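# Stand the enclosure upright on its base in the bay

## Task

Turn the enclosure so it rests upright on its base inside the marked bay, and never let it rotate quickly while doing so.

## Robot and tools

Robots: three i2rt Big YAM arms, arm1, arm2 and arm3, each ending in a five-finger right hand. Foot (base_link) poses in the scene frame, metres, quaternion wxyz: arm1 at x=-0.979 y=+0.323 z=+0.341 quat (+1.000, +0.002, +0.002, +0.026); arm2 at x=-0.963 y=-0.322 z=+0.331 quat (+1.000, -0.001, +0.000, -0.017); arm3 at x=+0.877 y=+0.003 z=+0.617 quat (+0.010, +0.000, +0.006, -1.000). So arm1 and arm2 stand side by side facing +x, and arm3 faces them from the far side. Each foot points along its own +x. A hand reaches roughly 1.07 m from its joint1 axis.

Frame: one scene frame in metres, origin on the floor, +z up. Every hand pose and camera pose uses it. The hand point sits 0.045 m in front of the palm. In its own axes, +z runs along straight fingers, +y leaves the palm face, and +x crosses the palm away from the thumb. Straight fingers extend 0.06 to 0.07 m past the point. A wrist bracket on the little-finger side can strike things. The wrist camera rides on that side; with joint6 near -1.3 its image is upright.

Tool move: optional keys arm1, arm2, arm3 (one object per arm, leave out an arm to send it nothing) and cameras. Within an arm's object:
- joints: absolute joint goals by name. joint1_rad -2.879..2.879 (yaw about the foot, positive counter-clockwise from above), joint2_rad 0..3.141 (shoulder), joint3_rad 0..3.019 (elbow), joint4_rad -1.692..1.57 (hand pitch, positive fingers up), joint5_rad -1.57..1.57 (sideways, positive to arm's right), joint6_rad -2.094..2.094 (roll, positive clockwise seen from behind). Finger keys hand_little, hand_ring, hand_middle, hand_index, hand_thumb_bend: +1 straight, -1 curled. hand_thumb_turn: +1 beside palm, -1 opposite the fingers. Settings hand_force_limit (-1 about 0 N up to +1 10 N, 15 N for thumb) and hand_speed (-0.96..1; full speed from +0.48). Joints move independently, so a joints-only move can swing the hand widely.
- target: seven numbers [x, y, z, qw, qx, qy, qz], an absolute hand-point pose in the scene frame (metres, unit quaternion), reached along a straight line starting from the current hand_target. With target, joints may hold only the hand_ keys.
- speed: top hand speed in m/s, 0.002..4.3, default 0.25; rotation is capped at twice it in rad/s.
- min_time_s: 0.1..8 s, the minimum duration of that arm's joint motions.
All parts start together; target paths of one call finish together; paths end by 10 s and a call by 15 s. Paths ignore obstacles and other arms. The hand trails its path and can overshoot, particularly near full stretch. cameras: names from arm1_cam_wrist, arm2_cam_wrist, arm3_cam_wrist, cam_high, cam_low, or "all"; [] gives none. An empty move returns every state and all images.

Tool wait: seconds 0..10, plus cameras; commands nothing. zoom_image: camera and region [x0, y0, x1, y1] in pixels from the top-left of that camera's latest image (at most 504 by 504). show_instructions: shows the reference page(s). finished_scene: optional scene 1; ends the scene for good, and the enclosure must stay upright in the bay afterwards.

Reading results: "move" lists arms that got commands; "as last shown" marks an uncommanded arm whose statuses read "not commanded". "pictures" gives image order. "hand" is the measured hand pose (may be off, more at long reach); hand_target is where the held joint goals put the hand. joint_positions includes fingers on their -1..1 scale and both settings; Joint velocities are rad/s for the arm joints, "within noise" meaning still. Joint torques follow arm joint order, are never zero, and numbers 3 and 4 wrap at ±28 N m. hand_stopped_by gives six words (little, ring, middle, index, thumb_bend, thumb_turn): moving, target, force, stalled or fault. The *_load_n values are fingertip forces in N, positive when pushed open; a lost grip shows as load near 0. Status words: done (within 1 cm and 2 degrees), off_target (resting short, possibly still pushing), time_out (a stop; on_its_own shows the goal still pursued), not_followed, "joint command not followed" or "pose unreachable" (a safety check withheld the goal). After a refused call or a stop, later motion calls in the same reply are skipped. MOTOR HOT appears at 85 °C; at 100 °C the arm goes limp for 30 to 60 s (OVER-TEMPERATURE FAULT), after which keys marked limit_stop_at_motor_heat need resending.

Gripping: a finger motor starts only when its target changes by at least 0.002, stops at the target or when its load hits hand_force_limit, then locks. For a soft grip close with hand_speed at -0.94 or lower. To grip harder, raise hand_force_limit and send a more-closed target; to loosen, send a more-open one. With the thumb turned in front, the hand wraps objects about 0.035 to 0.065 m thick.

Cameras: calibration for each camera is given in OpenCV form; wrist camera poses are recomputed from joint readings and update in results.

The scene keeps running during thinking, holding the last command. Avoid: any firm press or collision between two robots (closing a hand on another arm's fingers counts), knocking anything to the floor or out of the work area, dropping the enclosure even slightly, letting go while it moves, letting it spin fast, hard hits on fixed or heavy things, overloading fingers, and holding stretched or stalled poses long enough to overheat. Loose objects may occasionally get a brief push.

Each tool is called in YAML: its name, and indented under it one key for each argument.

Reference images:

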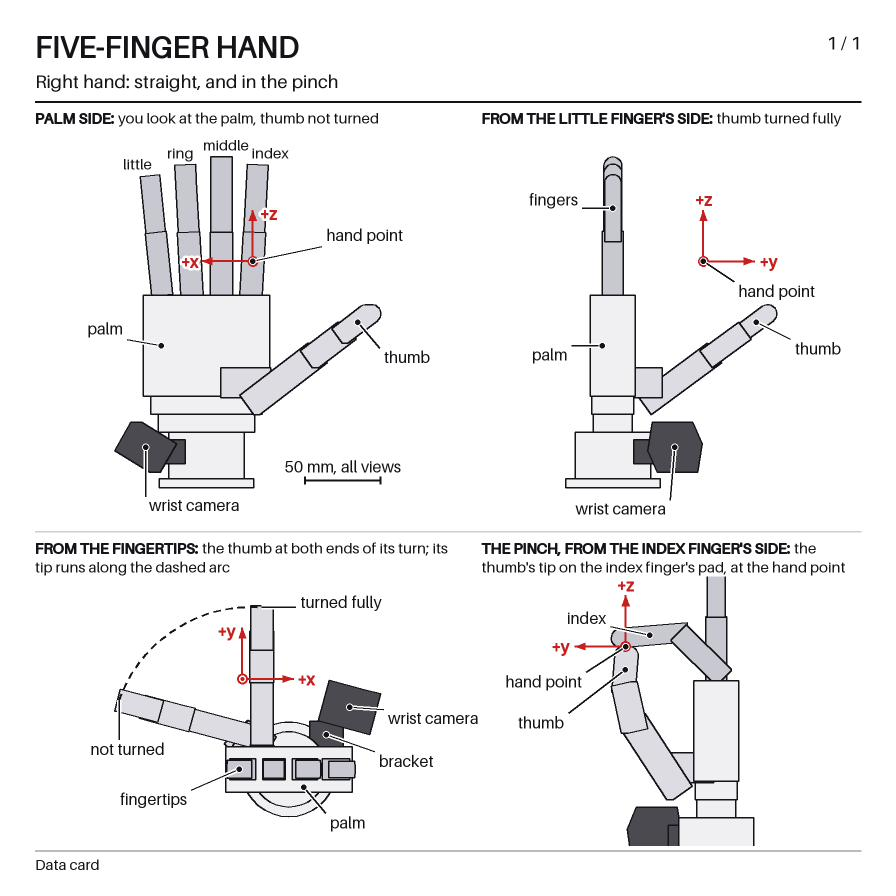

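## Session

move:

Scene clock: 0.00 s.
Joint torques (N m): no reading
Motor temperatures (°C): arm1=[28 33 31 36 27 28] | arm2=[31 32 30 31 32 29] | arm3=[25 25 27 29 26 27]
Heat: arm1: hottest joint4_rad 36 °C; arm2: hottest joint2_rad 32 °C; arm3: hottest joint4_rad 29 °C.
Joint velocities: within noise
arm1.joint_positions: joint1_rad=-0.180 joint2_rad=+0.591 joint3_rad=+1.386 joint4_rad=-1.448 joint5_rad=+0.114 joint6_rad=-1.208 hand_little=+1.000 hand_ring=+1.000 hand_middle=+1.000 hand_index=+1.000 hand_thumb_turn=+1.000 hand_thumb_bend=+1.000 hand_force_limit=+0.000 hand_speed=-0.800
arm1.joint_status: not commanded
arm1.hand_stopped_by: target,target,target,target,target,target
arm1.little_load_n: 0.0
arm1.ring_load_n: 0.0
arm1.middle_load_n: 0.0
arm1.index_load_n: 0.0
arm1.thumb_bend_load_n: 0.0
arm1.thumb_turn_load_n: 0.0
arm1.hand: x=-0.7969 y=+0.2293 z=+0.8117 quat_wxyz=(-0.002, +0.863, -0.243, +0.443) (m; scene frame)
arm1.hand_target: x=-0.7980 y=+0.2294 z=+0.8191 quat_wxyz=(-0.004, +0.859, -0.243, +0.451) (m; scene frame)
arm1.hand_status: not commanded
arm2.joint_positions: joint1_rad=+0.181 joint2_rad=+0.638 joint3_rad=+1.328 joint4_rad=-1.273 joint5_rad=+0.014 joint6_rad=-1.308 hand_little=+1.000 hand_ring=+1.000 hand_middle=+1.000 hand_index=+1.000 hand_thumb_turn=+1.000 hand_thumb_bend=+1.000 hand_force_limit=+0.000 hand_speed=-0.800
arm2.joint_status: not commanded
arm2.hand_stopped_by: target,target,target,target,target,target
arm2.little_load_n: 0.0
arm2.ring_load_n: 0.0
arm2.middle_load_n: 0.0
arm2.index_load_n: 0.0
arm2.thumb_bend_load_n: 0.0
arm2.thumb_turn_load_n: 0.0
arm2.hand: x=-0.7063 y=-0.3369 z=+0.7997 quat_wxyz=(-0.090, +0.879, -0.054, +0.465) (m; scene frame)
arm2.hand_target: x=-0.7066 y=-0.3369 z=+0.8090 quat_wxyz=(-0.092, +0.874, -0.054, +0.475) (m; scene frame)
arm2.hand_status: not commanded
arm3.joint_positions: joint1_rad=+0.101 joint2_rad=+0.624 joint3_rad=+1.316 joint4_rad=-1.361 joint5_rad=+0.003 joint6_rad=-1.383 hand_little=+1.000 hand_ring=+1.000 hand_middle=+1.000 hand_index=+1.000 hand_thumb_turn=+1.000 hand_thumb_bend=+1.000 hand_force_limit=+0.000 hand_speed=-0.800
arm3.joint_status: not commanded
arm3.hand_stopped_by: target,target,target,target,target,target
arm3.little_load_n: 0.0
arm3.ring_load_n: 0.0
arm3.middle_load_n: 0.0
arm3.index_load_n: 0.0
arm3.thumb_bend_load_n: -0.5
arm3.thumb_turn_load_n: 0.0
arm3.hand: x=+0.6394 y=+0.0236 z=+1.0691 quat_wxyz=(+0.431, -0.028, -0.900, +0.060) (m; scene frame)
arm3.hand_target: x=+0.6400 y=+0.0236 z=+1.0766 quat_wxyz=(+0.439, -0.028, -0.896, +0.062) (m; scene frame)
arm3.hand_status: not commanded
pictures: arm1_cam_wrist, arm2_cam_wrist, arm3_cam_wrist, cam_high, cam_low

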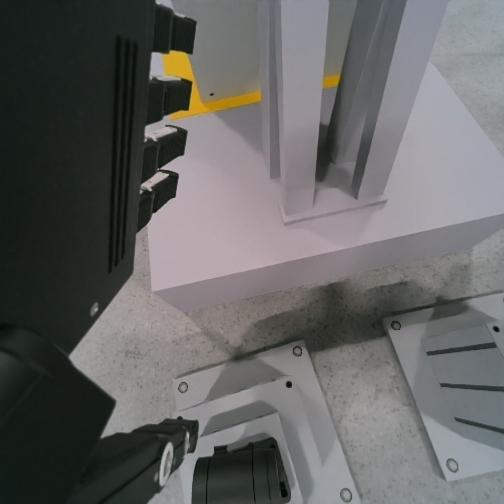

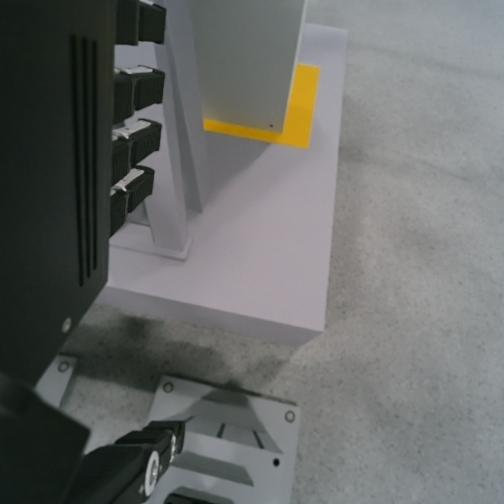

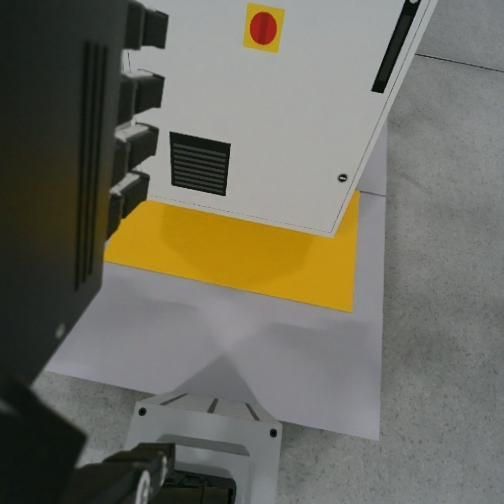

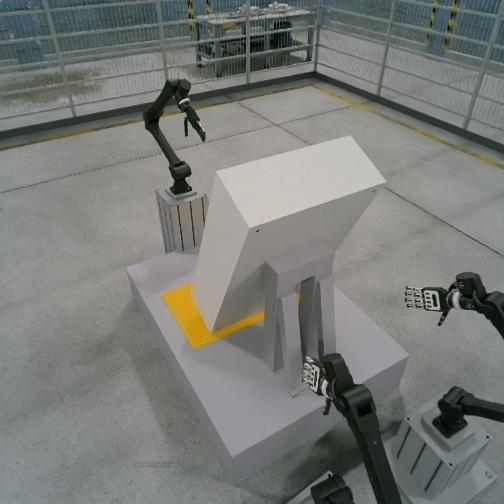

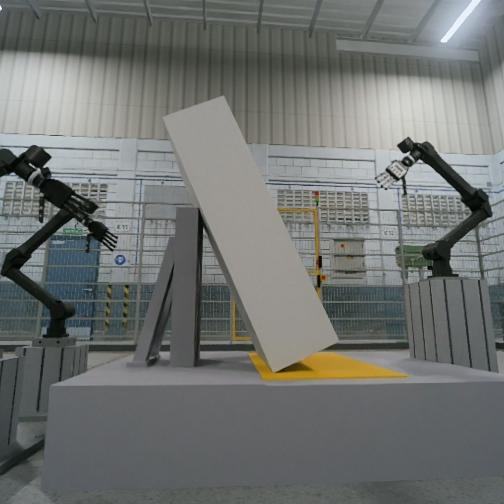

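zoom_image:
  camera: "cam_high"
  region: [110, 120, 430, 440]

zoom_image:
  camera: "cam_low"
  region: [120, 80, 440, 400]

zoom_image:
  camera: "arm3_cam_wrist"
  region: [50, 0, 450, 400]

zoom_image:
  camera: "arm1_cam_wrist"
  region: [140, 0, 504, 364]

zoom_image:
  camera: "arm2_cam_wrist"
  region: [100, 0, 400, 300]

Scaled by 1.575 from the camera's image (finer frame: 720x720).

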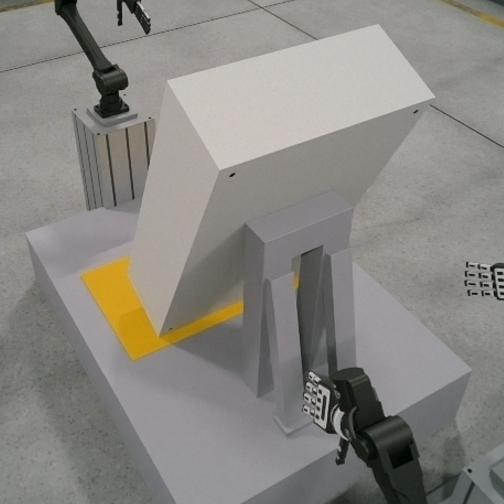

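Scaled by 1.575 from the camera's image (finer frame: 720x720).

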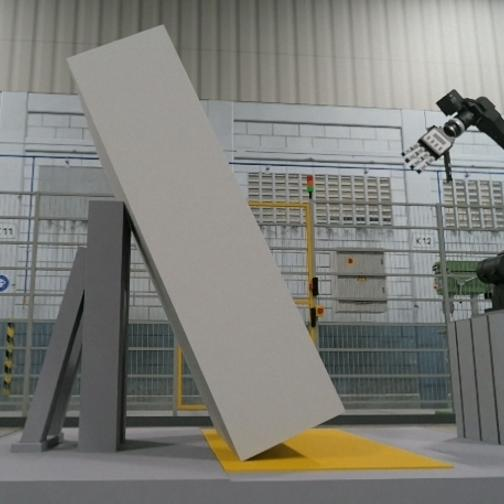

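Scaled by 1.260 from the camera's image (finer frame: 720x720).

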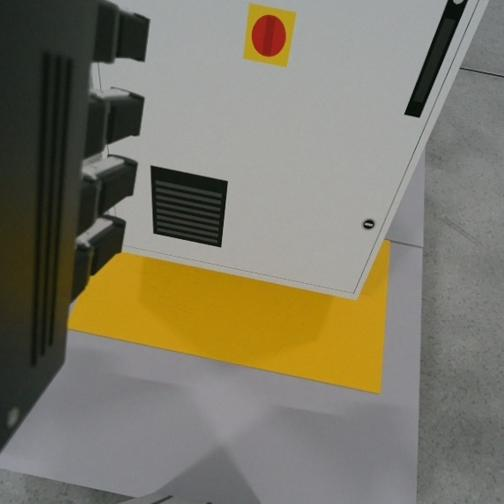

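Scaled by 1.385 from the camera's image (finer frame: 720x720).

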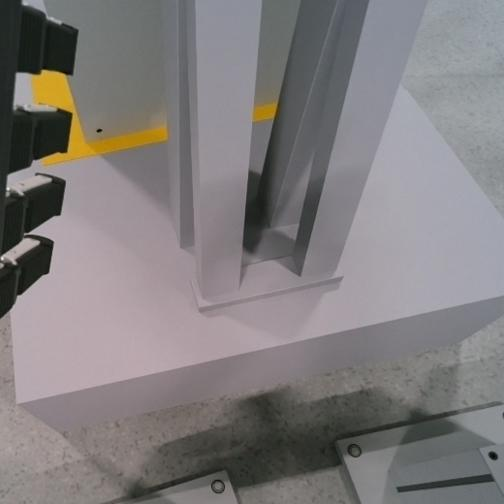

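Scaled by 1.680 from the camera's image (finer frame: 720x720).

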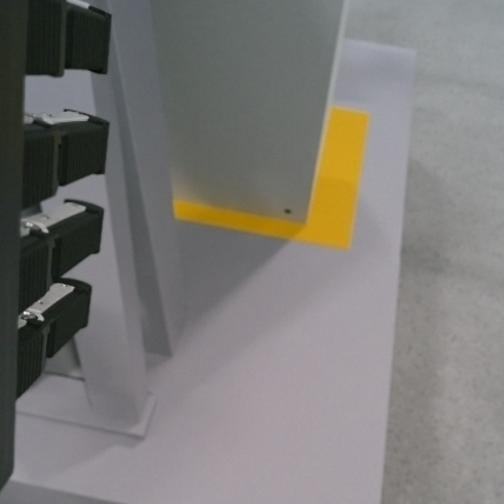

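move:
  arm1: {"target":[-0.42,0.216,0.94,0.596,-0.380,0.380,-0.596],"speed":0.25,"joints":{"hand_little":-1,"hand_ring":-1,"hand_middle":-1,"hand_index":-1,"hand_speed":-0.3}}
  arm2: {"target":[-0.42,-0.244,0.94,0.596,-0.380,0.380,-0.596],"speed":0.25,"joints":{"hand_little":-1,"hand_ring":-1,"hand_middle":-1,"hand_index":-1,"hand_speed":-0.3}}
  arm3: {"target":[0.22,-0.086,0.95,0.2988,-0.6409,-0.6409,0.2988],"speed":0.25,"joints":{"hand_little":-1,"hand_ring":-1,"hand_middle":-1,"hand_index":-1,"hand_speed":-0.3}}
  cameras: ["all"]

Scene clock: 349.90 s.
Joint torques (N m): arm1=[-0.62 -7.12 11.18 2.36 0.16 0.18] | arm2=[2.61 -4.78 10.56 2.06 0.12 0.15] | arm3=[-0.09 -11.63 15.3 2.06 0.05 0.26]
Motor temperatures (°C): arm1=[27 33 42 34 26 27] | arm2=[31 31 40 30 30 28] | arm3=[25 25 38 28 25 27]
Heat: arm1: hottest joint3_rad 42 °C; arm2: hottest joint3_rad 40 °C; arm3: hottest joint3_rad 38 °C.
move: arm1 done; arm2 off_target; arm3 off_target
Joint velocities: within noise
arm1.joint_positions: joint1_rad=-0.422 joint2_rad=+1.147 joint3_rad=+1.252 joint4_rad=+0.357 joint5_rad=-0.331 joint6_rad=+0.147 hand_little=-1.000 hand_ring=-1.000 hand_middle=-1.000 hand_index=-1.000 hand_thumb_turn=+1.000 hand_thumb_bend=+1.000 hand_force_limit=+0.000 hand_speed=-0.300
arm1.joint_status: all done
arm1.hand_stopped_by: target,target,target,target,target,target
arm1.little_load_n: 0.0
arm1.ring_load_n: 0.0
arm1.middle_load_n: 0.0
arm1.index_load_n: 0.0
arm1.thumb_bend_load_n: 0.0
arm1.thumb_turn_load_n: 0.0
arm1.hand: x=-0.4259 y=+0.2135 z=+0.9425 quat_wxyz=(-0.591, +0.382, -0.381, +0.600)
arm1.hand_target: x=-0.4202 y=+0.2160 z=+0.9401 quat_wxyz=(-0.596, +0.380, -0.380, +0.596)
arm1.hand_status: done (0.007 m and 0.7 deg from the pose sent, 0.398 m and 93.4 deg at the start)
arm2.joint_positions: joint1_rad=+0.155 joint2_rad=+1.061 joint3_rad=+1.196 joint4_rad=+0.278 joint5_rad=+0.120 joint6_rad=-0.065 hand_little=-1.000 hand_ring=-1.000 hand_middle=-1.000 hand_index=-1.000 hand_thumb_turn=+1.000 hand_thumb_bend=+1.000 hand_force_limit=+0.000 hand_speed=-0.300
arm2.joint_status: all done
arm2.hand_stopped_by: target,target,target,target,target,target
arm2.little_load_n: 0.5
arm2.ring_load_n: 0.0
arm2.middle_load_n: 0.0
arm2.index_load_n: -0.5
arm2.thumb_bend_load_n: 0.0
arm2.thumb_turn_load_n: 0.0
arm2.hand: x=-0.4192 y=-0.2519 z=+0.9274 quat_wxyz=(-0.584, +0.389, -0.387, +0.598)
arm2.hand_target: x=-0.4204 y=-0.2442 z=+0.9398 quat_wxyz=(-0.596, +0.380, -0.380, +0.596)
arm2.hand_status: off_target (0.015 m and 1.9 deg from the pose sent, 0.332 m and 93.4 deg at the start)
arm3.joint_positions: joint1_rad=+0.085 joint2_rad=+1.609 joint3_rad=+1.718 joint4_rad=-0.828 joint5_rad=+0.064 joint6_rad=+0.055 hand_little=-1.000 hand_ring=-1.000 hand_middle=-1.000 hand_index=-1.000 hand_thumb_turn=+1.000 hand_thumb_bend=+1.000 hand_force_limit=+0.000 hand_speed=-0.300
arm3.joint_status: all done
arm3.hand_stopped_by: target,target,target,target,target,target
arm3.little_load_n: 0.0
arm3.ring_load_n: 0.5
arm3.middle_load_n: 0.0
arm3.index_load_n: 0.0
arm3.thumb_bend_load_n: 0.0
arm3.thumb_turn_load_n: 0.0
arm3.hand: x=+0.2343 y=-0.0894 z=+0.9419 quat_wxyz=(+0.294, -0.635, -0.652, +0.292)
arm3.hand_target: x=+0.2207 y=-0.0859 z=+0.9500 quat_wxyz=(+0.299, -0.641, -0.641, +0.299)
arm3.hand_status: off_target (0.017 m and 1.8 deg from the pose sent, 0.449 m and 84.3 deg at the start)
pictures: arm1_cam_wrist, arm2_cam_wrist, arm3_cam_wrist, cam_high, cam_low
arm1_cam_wrist: T_world_to_cam=[[0.45388, -0.28684, -0.84363, 1.05602], [-0.30852, 0.83762, -0.45078, 0.1172], [0.83595, 0.46488, 0.29169, 0.10227]] pos_world=[-0.52864, 0.1572, 0.91389]
arm2_cam_wrist: T_world_to_cam=[[0.36413, -0.2999, -0.88174, 0.89345], [-0.3702, 0.82213, -0.4325, 0.45605], [0.85461, 0.48391, 0.18835, 0.41724]] pos_world=[-0.51308, -0.3089, 0.90645]
arm3_cam_wrist: T_world_to_cam=[[0.63317, 0.308, -0.71009, 0.54885], [0.54787, -0.82639, 0.13008, -0.32211], [-0.54675, -0.47139, -0.69199, 0.85566]] pos_world=[0.29679, -0.03188, 1.02374]

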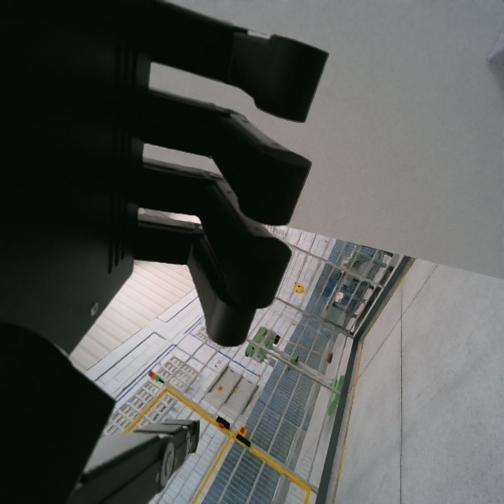

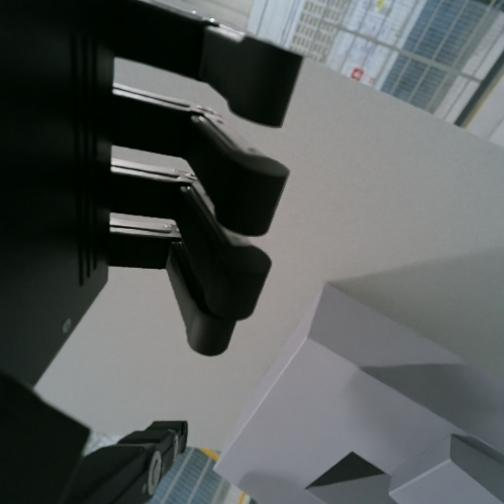

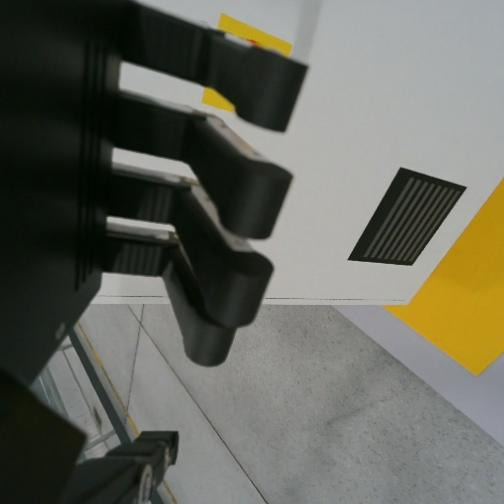

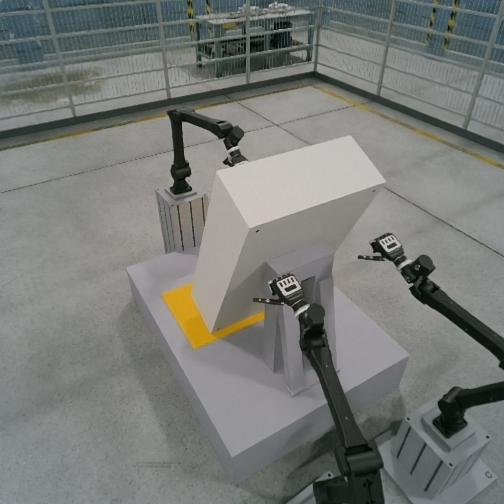

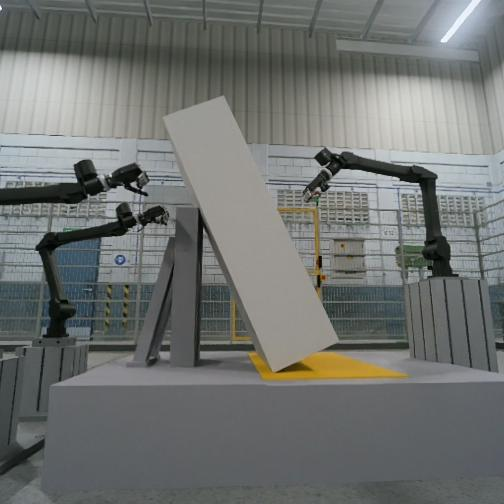

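move:
  arm1: {"target":[-0.345,0.216,0.973,0.596,-0.380,0.380,-0.596],"speed":0.1}
  arm2: {"target":[-0.35,-0.238,0.983,0.596,-0.380,0.380,-0.596],"speed":0.1}
  arm3: {"target":[0.015,-0.086,0.993,0.380,-0.596,-0.596,0.380],"speed":0.15}
  cameras: ["all"]

Scene clock: 428.77 s.
Joint torques (N m): arm1=[-1.96 -9.52 15.21 1.16 0.14 -0.08] | arm2=[1.96 -7.3 12.66 1.02 -0.12 0.16] | arm3=[-0.32 -16.85 15.04 1.7 -0.11 -0.05]
Motor temperatures (°C): arm1=[27 33 43 34 26 27] | arm2=[30 31 44 31 29 28] | arm3=[25 29 46 28 25 27]
Heat: arm1: hottest joint3_rad 43 °C; arm2: hottest joint3_rad 44 °C; arm3: hottest joint3_rad 46 °C.
move: arm1 off_target; arm2 off_target; arm3 off_target
Joint velocities: within noise
arm1.joint_positions: joint1_rad=-0.363 joint2_rad=+1.328 joint3_rad=+1.457 joint4_rad=+0.316 joint5_rad=-0.278 joint6_rad=+0.137 hand_little=-1.000 hand_ring=-1.000 hand_middle=-1.000 hand_index=-1.000 hand_thumb_turn=+1.000 hand_thumb_bend=+1.000 hand_force_limit=+0.000 hand_speed=-0.300
arm1.joint_status: not commanded
arm1.hand_stopped_by: target,target,target,target,target,target
arm1.little_load_n: 0.0
arm1.ring_load_n: 0.0
arm1.middle_load_n: 0.0
arm1.index_load_n: 0.0
arm1.thumb_bend_load_n: 0.0
arm1.thumb_turn_load_n: 0.0
arm1.hand: x=-0.3536 y=+0.2142 z=+0.9598 quat_wxyz=(-0.595, +0.380, -0.388, +0.593)
arm1.hand_target: x=-0.3459 y=+0.2163 z=+0.9726 quat_wxyz=(-0.596, +0.380, -0.380, +0.596)
arm1.hand_status: off_target (0.016 m and 1.0 deg from the pose sent, 0.086 m and 0.7 deg at the start)
arm2.joint_positions: joint1_rad=+0.155 joint2_rad=+1.252 joint3_rad=+1.437 joint4_rad=+0.234 joint5_rad=+0.118 joint6_rad=-0.062 hand_little=-1.000 hand_ring=-1.000 hand_middle=-1.000 hand_index=-1.000 hand_thumb_turn=+1.000 hand_thumb_bend=+1.000 hand_force_limit=+0.000 hand_speed=-0.300
arm2.joint_status: not commanded
arm2.hand_stopped_by: target,target,target,target,target,target
arm2.little_load_n: 0.0
arm2.ring_load_n: 0.0
arm2.middle_load_n: 0.0
arm2.index_load_n: 0.0
arm2.thumb_bend_load_n: 0.0
arm2.thumb_turn_load_n: 0.0
arm2.hand: x=-0.3519 y=-0.2431 z=+0.9655 quat_wxyz=(-0.587, +0.387, -0.386, +0.598)
arm2.hand_target: x=-0.3507 y=-0.2382 z=+0.9824 quat_wxyz=(-0.596, +0.380, -0.380, +0.596)
arm2.hand_status: off_target (0.018 m and 1.5 deg from the pose sent, 0.090 m and 1.9 deg at the start)
arm3.joint_positions: joint1_rad=+0.063 joint2_rad=+2.119 joint3_rad=+2.478 joint4_rad=-0.781 joint5_rad=+0.064 joint6_rad=+0.055 hand_little=-1.000 hand_ring=-1.000 hand_middle=-1.000 hand_index=-1.000 hand_thumb_turn=+1.000 hand_thumb_bend=+1.000 hand_force_limit=+0.000 hand_speed=-0.300
arm3.joint_status: not commanded
arm3.hand_stopped_by: target,target,target,target,target,target
arm3.little_load_n: 0.0
arm3.ring_load_n: 0.0
arm3.middle_load_n: 0.0
arm3.index_load_n: 0.0
arm3.thumb_bend_load_n: 0.0
arm3.thumb_turn_load_n: 0.0
arm3.hand: x=+0.0245 y=-0.0934 z=+1.0046 quat_wxyz=(+0.380, -0.595, -0.592, +0.389)
arm3.hand_target: x=+0.0157 y=-0.0858 z=+0.9929 quat_wxyz=(+0.381, -0.596, -0.596, +0.381)
arm3.hand_status: off_target (0.017 m and 1.1 deg from the pose sent, 0.225 m and 16.2 deg at the start)
pictures: arm1_cam_wrist, arm2_cam_wrist, arm3_cam_wrist, cam_high, cam_low
arm1_cam_wrist: T_world_to_cam=[[0.4484, -0.2678, -0.85277, 1.04068], [-0.31822, 0.84372, -0.43228, 0.12423], [0.83527, 0.46521, 0.2931, 0.03476]] pos_world=[-0.45614, 0.15771, 0.93098]
arm2_cam_wrist: T_world_to_cam=[[0.37113, -0.29597, -0.88015, 0.90699], [-0.36981, 0.82233, -0.43246, 0.49038], [0.85177, 0.48598, 0.19574, 0.34073]] pos_world=[-0.44549, -0.30039, 0.94367]
arm3_cam_wrist: T_world_to_cam=[[0.40214, 0.276, -0.87299, 0.8937], [0.55043, -0.83482, -0.01038, -0.07835], [-0.73165, -0.47635, -0.48763, 0.58113]] pos_world=[0.10892, -0.03525, 1.06276]

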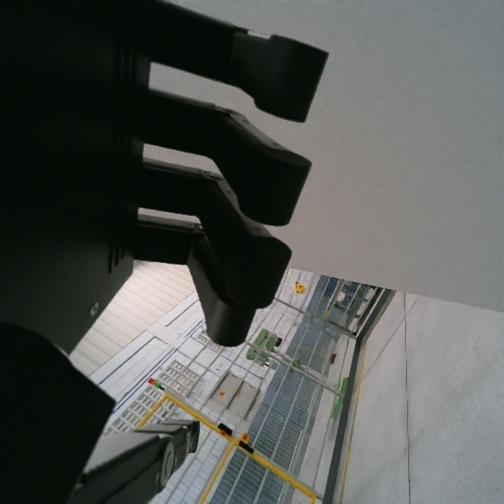

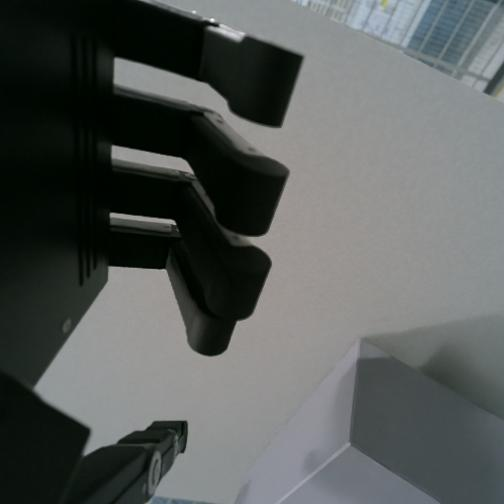

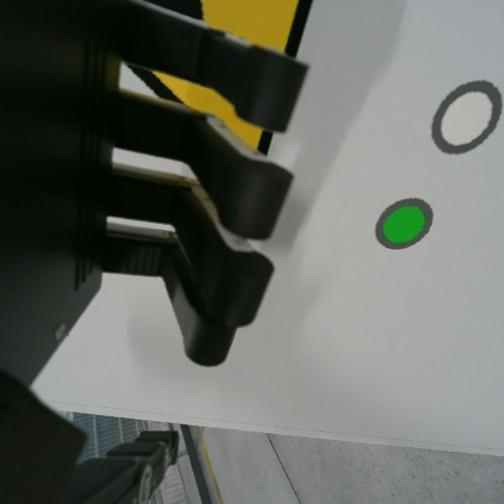

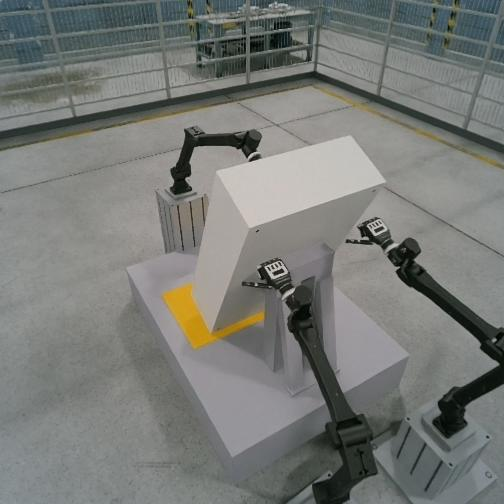

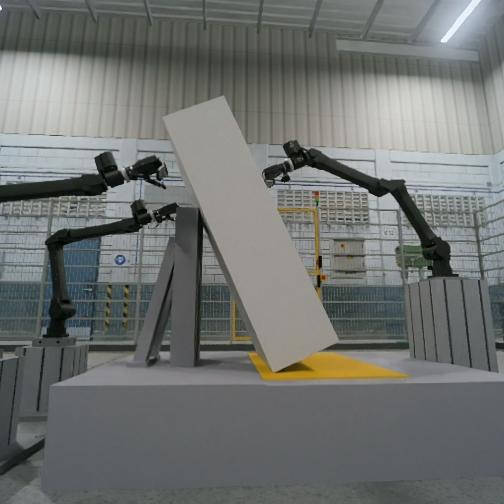

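move:
  arm1: {"target":[-0.305,0.217,0.993,0.596,-0.380,0.380,-0.596],"speed":0.03}
  arm2: {"target":[-0.305,-0.235,0.997,0.596,-0.380,0.380,-0.596],"speed":0.03}
  cameras: ["cam_low","cam_high"]

zoom_image:
  camera: "cam_low"
  region: [120, 80, 340, 300]

Scene clock: 461.70 s.
Joint torques (N m): arm1=[-1.26 -10.75 15.45 1.28 0.12 -0.03] | arm2=[1.44 -9.29 12.56 1.01 -0.16 0.16] | arm3=[-0.5 -17.03 15.08 1.54 -0.12 -0.06]
Motor temperatures (°C): arm1=[27 34 52 33 26 27] | arm2=[30 32 47 30 29 28] | arm3=[25 29 49 27 25 27]
Heat: arm1: hottest joint3_rad 52 °C; arm2: hottest joint3_rad 47 °C; arm3: hottest joint3_rad 49 °C.
move: arm1 off_target; arm2 off_target
Joint velocities: within noise
arm1.joint_positions: joint1_rad=-0.337 joint2_rad=+1.434 joint3_rad=+1.621 joint4_rad=+0.257 joint5_rad=-0.254 joint6_rad=+0.125 hand_little=-1.000 hand_ring=-1.000 hand_middle=-1.000 hand_index=-1.000 hand_thumb_turn=+1.000 hand_thumb_bend=+1.000 hand_force_limit=+0.000 hand_speed=-0.300
arm1.joint_status: not commanded
arm1.hand_stopped_by: target,target,target,target,target,target
arm1.little_load_n: 0.0
arm1.ring_load_n: 0.0
arm1.middle_load_n: 0.0
arm1.index_load_n: 0.0
arm1.thumb_bend_load_n: 0.0
arm1.thumb_turn_load_n: 0.0
arm1.hand: x=-0.3141 y=+0.2146 z=+0.9820 quat_wxyz=(-0.595, +0.380, -0.387, +0.593)
arm1.hand_target: x=-0.3058 y=+0.2171 z=+0.9924 quat_wxyz=(-0.596, +0.380, -0.380, +0.596)
arm1.hand_status: off_target (0.014 m and 0.8 deg from the pose sent, 0.059 m and 1.0 deg at the start)
arm2.joint_positions: joint1_rad=+0.155 joint2_rad=+1.375 joint3_rad=+1.590 joint4_rad=+0.205 joint5_rad=+0.113 joint6_rad=-0.059 hand_little=-1.000 hand_ring=-1.000 hand_middle=-1.000 hand_index=-1.000 hand_thumb_turn=+1.000 hand_thumb_bend=+1.000 hand_force_limit=+0.000 hand_speed=-0.300
arm2.joint_status: not commanded
arm2.hand_stopped_by: target,target,target,target,target,target
arm2.little_load_n: 0.0
arm2.ring_load_n: 0.0
arm2.middle_load_n: 0.0
arm2.index_load_n: 0.0
arm2.thumb_bend_load_n: 0.0
arm2.thumb_turn_load_n: 0.0
arm2.hand: x=-0.3077 y=-0.2367 z=+0.9810 quat_wxyz=(-0.589, +0.387, -0.384, +0.596)
arm2.hand_target: x=-0.3058 y=-0.2351 z=+0.9966 quat_wxyz=(-0.596, +0.380, -0.380, +0.596)
arm2.hand_status: off_target (0.016 m and 1.3 deg from the pose sent, 0.057 m and 1.4 deg at the start)
arm3: as last shown
arm3.joint_positions: joint1_rad=+0.063 joint2_rad=+2.120 joint3_rad=+2.478 joint4_rad=-0.782 joint5_rad=+0.064 joint6_rad=+0.055 hand_little=-1.000 hand_ring=-1.000 hand_middle=-1.000 hand_index=-1.000 hand_thumb_turn=+1.000 hand_thumb_bend=+1.000 hand_force_limit=+0.000 hand_speed=-0.300
arm3.ring_load_n: 0.5
arm3.thumb_bend_load_n: -0.5
arm3.hand: x=+0.0242 y=-0.0934 z=+1.0032 quat_wxyz=(+0.380, -0.596, -0.592, +0.388)
arm3.hand_target: x=+0.0158 y=-0.0858 z=+0.9927 quat_wxyz=(+0.381, -0.596, -0.596, +0.381)
pictures: cam_high, cam_low

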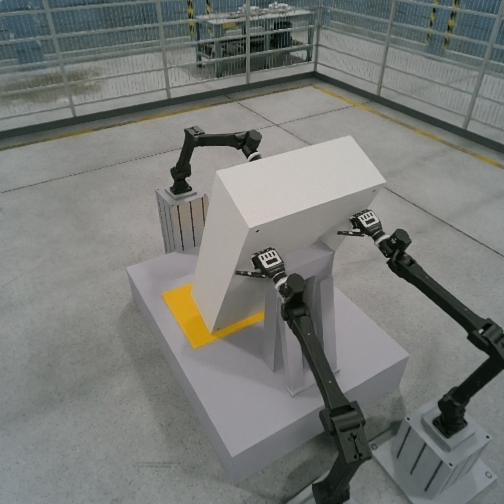

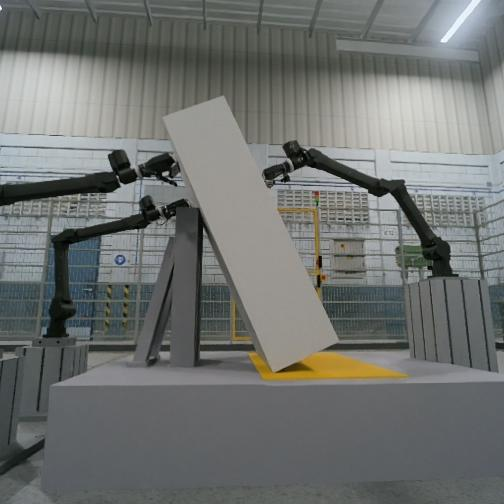

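Scaled by 2.291 from the camera's image (finer frame: 720x720).

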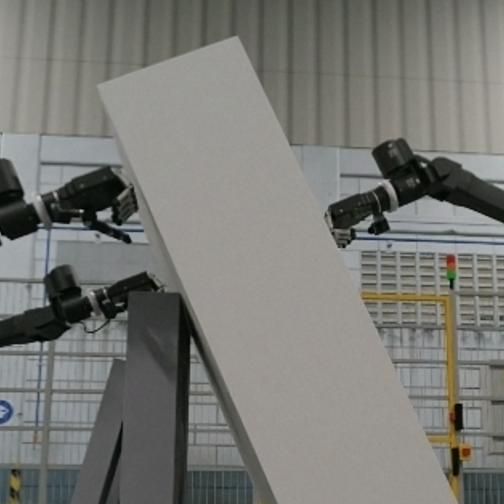

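move:
  arm1: {"target":[-0.275,0.217,1.004,0.596,-0.380,0.380,-0.596],"speed":0.02}
  arm2: {"target":[-0.275,-0.235,1.008,0.596,-0.380,0.380,-0.596],"speed":0.02}
  cameras: ["cam_low","cam_high"]

zoom_image:
  camera: "cam_low"
  region: [120, 80, 340, 300]

Scene clock: 474.07 s.
Joint torques (N m): arm1=[-0.5 -7.82 19 1.76 0.38 -0.08] | arm2=[0.79 -5.19 16.51 2.37 -0.46 0.09] | arm3=[-0.38 -17.14 15.05 1.54 -0.09 -0.06]
Motor temperatures (°C): arm1=[27 35 53 33 26 27] | arm2=[30 32 46 30 29 28] | arm3=[25 29 50 27 25 27]
Heat: arm1: hottest joint3_rad 53 °C; arm2: hottest joint3_rad 46 °C; arm3: hottest joint3_rad 50 °C.
move: arm1 off_target; arm2 off_target
Joint velocities: within noise
arm1.joint_positions: joint1_rad=-0.327 joint2_rad=+1.467 joint3_rad=+1.684 joint4_rad=+0.205 joint5_rad=-0.246 joint6_rad=+0.122 hand_little=-1.000 hand_ring=-1.000 hand_middle=-1.000 hand_index=-1.000 hand_thumb_turn=+1.000 hand_thumb_bend=+1.000 hand_force_limit=+0.000 hand_speed=-0.300
arm1.joint_status: not commanded
arm1.hand_stopped_by: target,target,target,target,target,target
arm1.little_load_n: -2.0
arm1.ring_load_n: 0.0
arm1.middle_load_n: 0.0
arm1.index_load_n: 0.0
arm1.thumb_bend_load_n: 0.0
arm1.thumb_turn_load_n: -0.5
arm1.hand: x=-0.3020 y=+0.2165 z=+0.9878 quat_wxyz=(-0.593, +0.384, -0.394, +0.588)
arm1.hand_target: x=-0.2788 y=+0.2178 z=+1.0015 quat_wxyz=(-0.597, +0.380, -0.380, +0.596)
arm1.hand_status: off_target (0.032 m and 1.9 deg from the pose sent, 0.045 m and 0.8 deg at the start)
arm2.joint_positions: joint1_rad=+0.155 joint2_rad=+1.398 joint3_rad=+1.646 joint4_rad=+0.147 joint5_rad=+0.113 joint6_rad=-0.048 hand_little=-1.000 hand_ring=-1.000 hand_middle=-1.000 hand_index=-1.000 hand_thumb_turn=+1.000 hand_thumb_bend=+1.000 hand_force_limit=+0.000 hand_speed=-0.300
arm2.joint_status: not commanded
arm2.hand_stopped_by: target,target,target,target,target,target
arm2.little_load_n: -0.5
arm2.ring_load_n: 0.0
arm2.middle_load_n: 0.0
arm2.index_load_n: 0.0
arm2.thumb_bend_load_n: 0.0
arm2.thumb_turn_load_n: 0.0
arm2.hand: x=-0.3007 y=-0.2350 z=+0.9869 quat_wxyz=(-0.587, +0.393, -0.393, +0.589)
arm2.hand_target: x=-0.2787 y=-0.2356 z=+1.0049 quat_wxyz=(-0.596, +0.380, -0.380, +0.596)
arm2.hand_status: off_target (0.033 m and 2.5 deg from the pose sent, 0.042 m and 1.3 deg at the start)
arm3: as last shown
arm3.ring_load_n: 0.0
arm3.thumb_bend_load_n: 0.0
pictures: cam_high, cam_low

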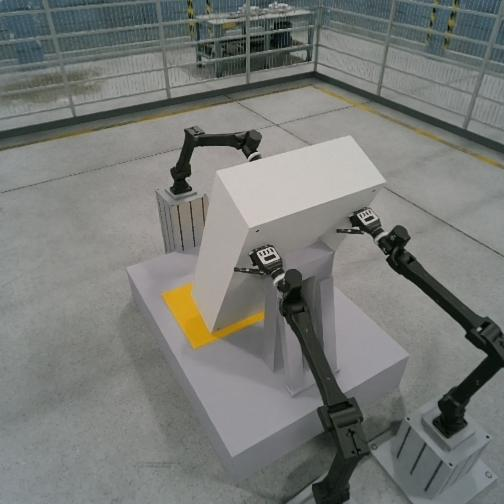

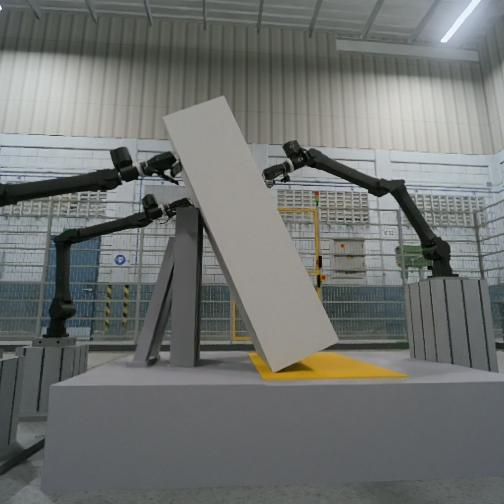

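Scaled by 2.291 from the camera's image (finer frame: 720x720).

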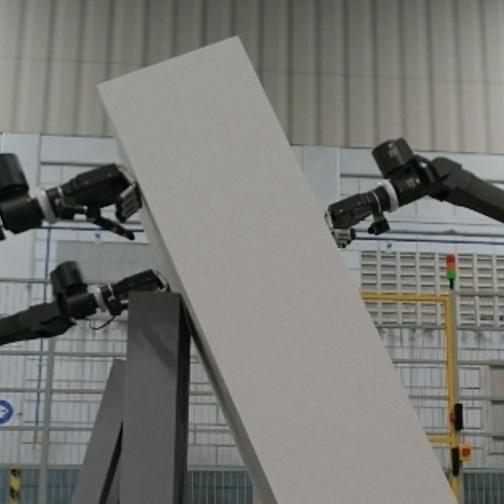

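move:
  arm1: {"target":[-0.255,0.217,1.006,0.596,-0.380,0.380,-0.596],"speed":0.02}
  arm2: {"target":[-0.255,-0.235,1.010,0.596,-0.380,0.380,-0.596],"speed":0.02}
  cameras: ["cam_low"]

zoom_image:
  camera: "cam_low"
  region: [120, 80, 340, 300]

Scene clock: 486.43 s.
Joint torques (N m): arm1=[-0.62 -8.41 18.35 2.13 0.27 -0.11] | arm2=[0.44 -6.18 15.95 2.25 -0.78 0.1] | arm3=[-0.44 -17.2 14.97 1.5 -0.09 -0.05]
Motor temperatures (°C): arm1=[27 34 53 33 26 27] | arm2=[30 32 47 30 29 27] | arm3=[25 29 50 27 25 27]
Heat: arm1: hottest joint3_rad 53 °C; arm2: hottest joint3_rad 47 °C; arm3: hottest joint3_rad 50 °C.
move: arm1 off_target; arm2 off_target
Joint velocities: within noise
arm1.joint_positions: joint1_rad=-0.317 joint2_rad=+1.521 joint3_rad=+1.760 joint4_rad=+0.191 joint5_rad=-0.236 joint6_rad=+0.122 hand_little=-1.000 hand_ring=-1.000 hand_middle=-1.000 hand_index=-1.000 hand_thumb_turn=+1.000 hand_thumb_bend=+1.000 hand_force_limit=+0.000 hand_speed=-0.300
arm1.joint_status: not commanded
arm1.hand_stopped_by: target,target,target,target,target,target
arm1.little_load_n: -2.0
arm1.ring_load_n: 0.0
arm1.middle_load_n: 0.0
arm1.index_load_n: 0.0
arm1.thumb_bend_load_n: 0.0
arm1.thumb_turn_load_n: -0.5
arm1.hand: x=-0.2830 y=+0.2158 z=+0.9959 quat_wxyz=(-0.595, +0.381, -0.392, +0.589)
arm1.hand_target: x=-0.2585 y=+0.2176 z=+1.0033 quat_wxyz=(-0.596, +0.380, -0.380, +0.596)
arm1.hand_status: off_target (0.030 m and 1.6 deg from the pose sent, 0.050 m and 2.0 deg at the start)
arm2.joint_positions: joint1_rad=+0.155 joint2_rad=+1.454 joint3_rad=+1.721 joint4_rad=+0.139 joint5_rad=+0.116 joint6_rad=-0.047 hand_little=-1.000 hand_ring=-1.000 hand_middle=-1.000 hand_index=-1.000 hand_thumb_turn=+1.000 hand_thumb_bend=+1.000 hand_force_limit=+0.000 hand_speed=-0.300
arm2.joint_status: not commanded
arm2.hand_stopped_by: target,target,target,target,target,target
arm2.little_load_n: -0.5
arm2.ring_load_n: 0.0
arm2.middle_load_n: 0.0
arm2.index_load_n: 0.0
arm2.thumb_bend_load_n: 0.0
arm2.thumb_turn_load_n: 0.0
arm2.hand: x=-0.2813 y=-0.2332 z=+0.9957 quat_wxyz=(-0.589, +0.389, -0.391, +0.591)
arm2.hand_target: x=-0.2585 y=-0.2356 z=+1.0075 quat_wxyz=(-0.596, +0.380, -0.380, +0.597)
arm2.hand_status: off_target (0.030 m and 1.9 deg from the pose sent, 0.051 m and 2.5 deg at the start)
arm3: as last shown

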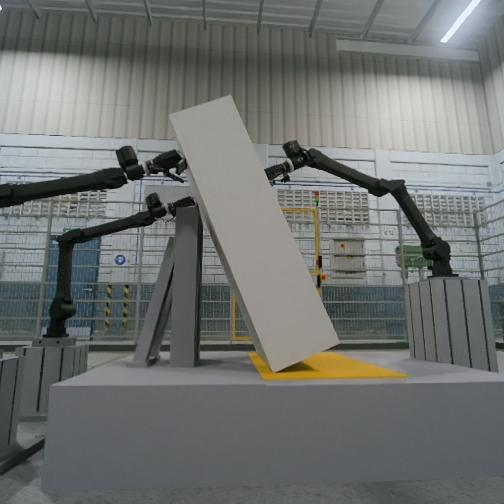

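Scaled by 2.291 from the camera's image (finer frame: 720x720).

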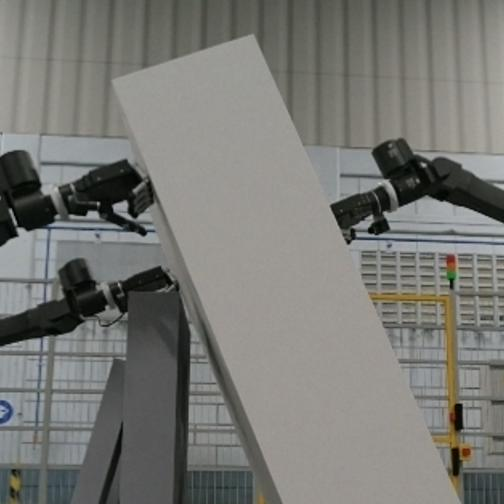

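move:
  arm1: {"target":[-0.228,0.217,1.018,0.579,-0.4056,0.4056,-0.579],"speed":0.02}
  arm2: {"target":[-0.228,-0.237,1.020,0.579,-0.4056,0.4056,-0.579],"speed":0.02}
  arm3: {"target":[0.045,-0.082,1.000,0.380,-0.596,-0.596,0.380],"speed":0.1}
  cameras: ["cam_low"]

zoom_image:
  camera: "cam_low"
  region: [120, 80, 340, 300]

Scene clock: 528.70 s.
Joint torques (N m): arm1=[-0.97 -10.17 17.1 1.76 0.26 -0.14] | arm2=[0.38 -9.11 14.34 2.36 -0.72 0.11] | arm3=[-0.26 -19.72 11.04 3.17 -0.11 -0.07]
Motor temperatures (°C): arm1=[27 34 66 33 26 27] | arm2=[30 32 54 30 30 27] | arm3=[25 30 50 27 25 27]
Heat: arm1: hottest joint3_rad 66 °C; arm2: hottest joint3_rad 54 °C; arm3: hottest joint3_rad 50 °C.
move: arm1 off_target; arm2 off_target; arm3 off_target
Joint velocities: within noise
arm1.joint_positions: joint1_rad=-0.304 joint2_rad=+1.634 joint3_rad=+2.001 joint4_rad=-0.031 joint5_rad=-0.232 joint6_rad=+0.104 hand_little=-1.000 hand_ring=-1.000 hand_middle=-1.000 hand_index=-1.000 hand_thumb_turn=+1.000 hand_thumb_bend=+1.000 hand_force_limit=+0.000 hand_speed=-0.300
arm1.joint_status: not commanded
arm1.hand_stopped_by: target,target,target,target,target,target
arm1.little_load_n: -2.0
arm1.ring_load_n: 0.0
arm1.middle_load_n: 0.0
arm1.index_load_n: 0.0
arm1.thumb_bend_load_n: 0.0
arm1.thumb_turn_load_n: 0.0
arm1.hand: x=-0.2503 y=+0.2151 z=+1.0098 quat_wxyz=(-0.579, +0.405, -0.421, +0.568)
arm1.hand_target: x=-0.2306 y=+0.2175 z=+1.0162 quat_wxyz=(-0.579, +0.405, -0.406, +0.580)
arm1.hand_status: off_target (0.024 m and 2.1 deg from the pose sent, 0.059 m and 3.9 deg at the start)
arm2.joint_positions: joint1_rad=+0.147 joint2_rad=+1.570 joint3_rad=+1.953 joint4_rad=-0.065 joint5_rad=+0.110 joint6_rad=-0.036 hand_little=-1.000 hand_ring=-1.000 hand_middle=-1.000 hand_index=-1.000 hand_thumb_turn=+1.000 hand_thumb_bend=+1.000 hand_force_limit=+0.000 hand_speed=-0.300
arm2.joint_status: not commanded
arm2.hand_stopped_by: target,target,target,target,target,target
arm2.little_load_n: -0.5
arm2.ring_load_n: 0.0
arm2.middle_load_n: 0.0
arm2.index_load_n: 0.0
arm2.thumb_bend_load_n: 0.0
arm2.thumb_turn_load_n: -0.5
arm2.hand: x=-0.2479 y=-0.2331 z=+1.0091 quat_wxyz=(-0.571, +0.415, -0.415, +0.574)
arm2.hand_target: x=-0.2303 y=-0.2375 z=+1.0184 quat_wxyz=(-0.579, +0.406, -0.405, +0.580)
arm2.hand_status: off_target (0.023 m and 1.9 deg from the pose sent, 0.059 m and 3.1 deg at the start)
arm3.joint_positions: joint1_rad=+0.061 joint2_rad=+2.039 joint3_rad=+2.333 joint4_rad=-0.754 joint5_rad=+0.062 joint6_rad=+0.055 hand_little=-1.000 hand_ring=-1.000 hand_middle=-1.000 hand_index=-1.000 hand_thumb_turn=+1.000 hand_thumb_bend=+1.000 hand_force_limit=+0.000 hand_speed=-0.300
arm3.joint_status: not commanded
arm3.hand_stopped_by: target,target,target,target,target,target
arm3.little_load_n: 0.0
arm3.ring_load_n: 0.0
arm3.middle_load_n: 0.0
arm3.index_load_n: 0.0
arm3.thumb_bend_load_n: 0.0
arm3.thumb_turn_load_n: 0.0
arm3.hand: x=+0.0464 y=-0.0905 z=+0.9920 quat_wxyz=(+0.370, -0.602, -0.599, +0.376)
arm3.hand_target: x=+0.0451 y=-0.0820 z=+1.0000 quat_wxyz=(+0.380, -0.596, -0.596, +0.380)
arm3.hand_status: off_target (0.012 m and 1.5 deg from the pose sent, 0.024 m and 1.0 deg at the start)

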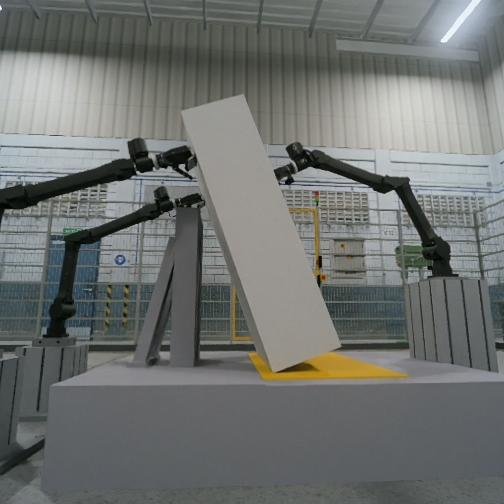

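Scaled by 2.291 from the camera's image (finer frame: 720x720).

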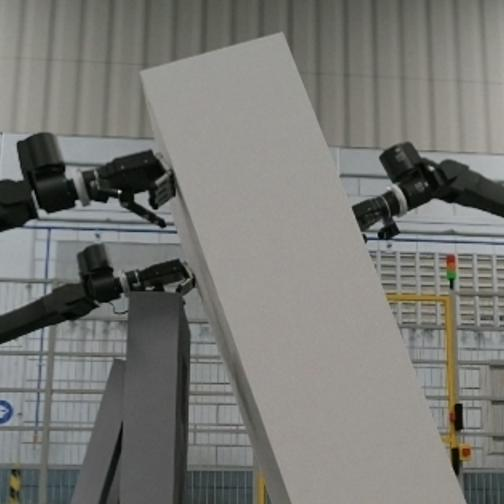

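move:
  arm1: {"target":[-0.201,0.217,1.029,0.579,-0.4056,0.4056,-0.579],"speed":0.05}
  arm2: {"target":[-0.201,-0.237,1.030,0.579,-0.4056,0.4056,-0.579],"speed":0.05}
  arm3: {"target":[0.118,-0.080,0.967,0.183,-0.683,-0.683,0.183],"speed":0.15}
  cameras: ["cam_low","cam_high"]

zoom_image:
  camera: "cam_low"
  region: [120, 80, 340, 300]

Scene clock: 564.73 s.
Joint torques (N m): arm1=[-1.32 -12.22 16.31 2.14 0.2 -0.16] | arm2=[0.62 -12.04 13.18 1.94 -0.58 0.11] | arm3=[-0.56 -16.97 12.82 1.02 -0.13 0.22]
Motor temperatures (°C): arm1=[27 34 64 33 26 27] | arm2=[30 32 57 30 30 27] | arm3=[25 34 47 28 25 27]
Heat: arm1: hottest joint3_rad 64 °C; arm2: hottest joint3_rad 57 °C; arm3: hottest joint3_rad 47 °C.
move: arm1 off_target; arm2 off_target; arm3 off_target
Joint velocities: within noise
arm1.joint_positions: joint1_rad=-0.291 joint2_rad=+1.751 joint3_rad=+2.189 joint4_rad=-0.103 joint5_rad=-0.220 joint6_rad=+0.097 hand_little=-1.000 hand_ring=-1.000 hand_middle=-1.000 hand_index=-1.000 hand_thumb_turn=+1.000 hand_thumb_bend=+1.000 hand_force_limit=+0.000 hand_speed=-0.300
arm1.joint_status: not commanded
arm1.hand_stopped_by: target,target,target,target,target,target
arm1.little_load_n: -1.5
arm1.ring_load_n: 0.0
arm1.middle_load_n: 0.0
arm1.index_load_n: 0.0
arm1.thumb_bend_load_n: 0.0
arm1.thumb_turn_load_n: -0.5
arm1.hand: x=-0.2170 y=+0.2141 z=+1.0212 quat_wxyz=(-0.579, +0.406, -0.420, +0.569)
arm1.hand_target: x=-0.2029 y=+0.2175 z=+1.0276 quat_wxyz=(-0.579, +0.405, -0.406, +0.579)
arm1.hand_status: off_target (0.018 m and 2.0 deg from the pose sent, 0.053 m and 2.1 deg at the start)
arm2.joint_positions: joint1_rad=+0.139 joint2_rad=+1.686 joint3_rad=+2.128 joint4_rad=-0.117 joint5_rad=+0.103 joint6_rad=-0.035 hand_little=-1.000 hand_ring=-1.000 hand_middle=-1.000 hand_index=-1.000 hand_thumb_turn=+1.000 hand_thumb_bend=+1.000 hand_force_limit=+0.000 hand_speed=-0.300
arm2.joint_status: not commanded
arm2.hand_stopped_by: target,target,target,target,target,target
arm2.little_load_n: 0.0
arm2.ring_load_n: 0.0
arm2.middle_load_n: 0.0
arm2.index_load_n: 0.5
arm2.thumb_bend_load_n: 0.0
arm2.thumb_turn_load_n: -0.5
arm2.hand: x=-0.2134 y=-0.2335 z=+1.0210 quat_wxyz=(-0.572, +0.413, -0.413, +0.575)
arm2.hand_target: x=-0.2023 y=-0.2373 z=+1.0289 quat_wxyz=(-0.579, +0.406, -0.406, +0.579)
arm2.hand_status: off_target (0.016 m and 1.5 deg from the pose sent, 0.051 m and 1.9 deg at the start)
arm3.joint_positions: joint1_rad=+0.053 joint2_rad=+2.264 joint3_rad=+2.894 joint4_rad=-1.491 joint5_rad=+0.023 joint6_rad=+0.063 hand_little=-1.000 hand_ring=-1.000 hand_middle=-1.000 hand_index=-1.000 hand_thumb_turn=+1.000 hand_thumb_bend=+1.000 hand_force_limit=+0.000 hand_speed=-0.300
arm3.joint_status: not commanded
arm3.hand_stopped_by: target,target,target,target,target,target
arm3.little_load_n: 0.0
arm3.ring_load_n: 0.5
arm3.middle_load_n: 0.0
arm3.index_load_n: 0.0
arm3.thumb_bend_load_n: 0.0
arm3.thumb_turn_load_n: 0.0
arm3.hand: x=+0.1253 y=-0.0855 z=+0.9778 quat_wxyz=(+0.241, -0.661, -0.665, +0.251)
arm3.hand_target: x=+0.1193 y=-0.0797 z=+0.9662 quat_wxyz=(+0.235, -0.671, -0.658, +0.247)
arm3.hand_status: off_target (0.014 m and 10.7 deg from the pose sent, 0.077 m and 33.7 deg at the start; a joint's target at an end of its range on 42 of 83 steps)
pictures: cam_high, cam_low

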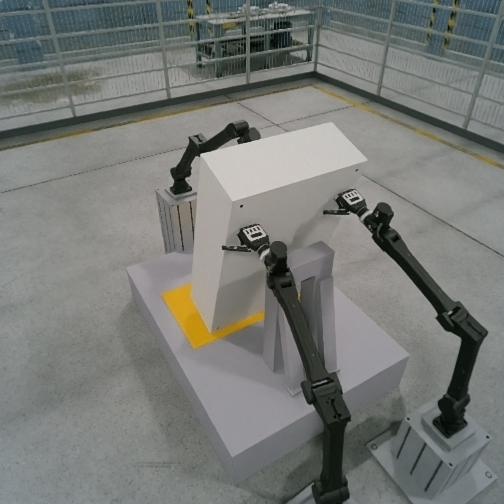

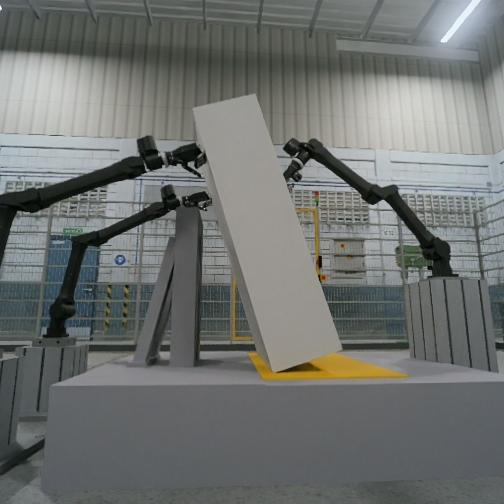

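Scaled by 2.291 from the camera's image (finer frame: 720x720).

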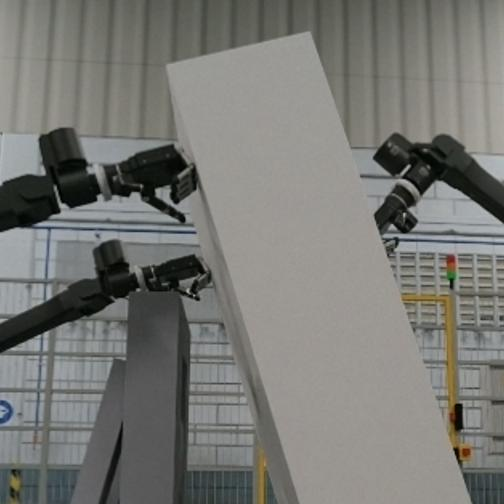

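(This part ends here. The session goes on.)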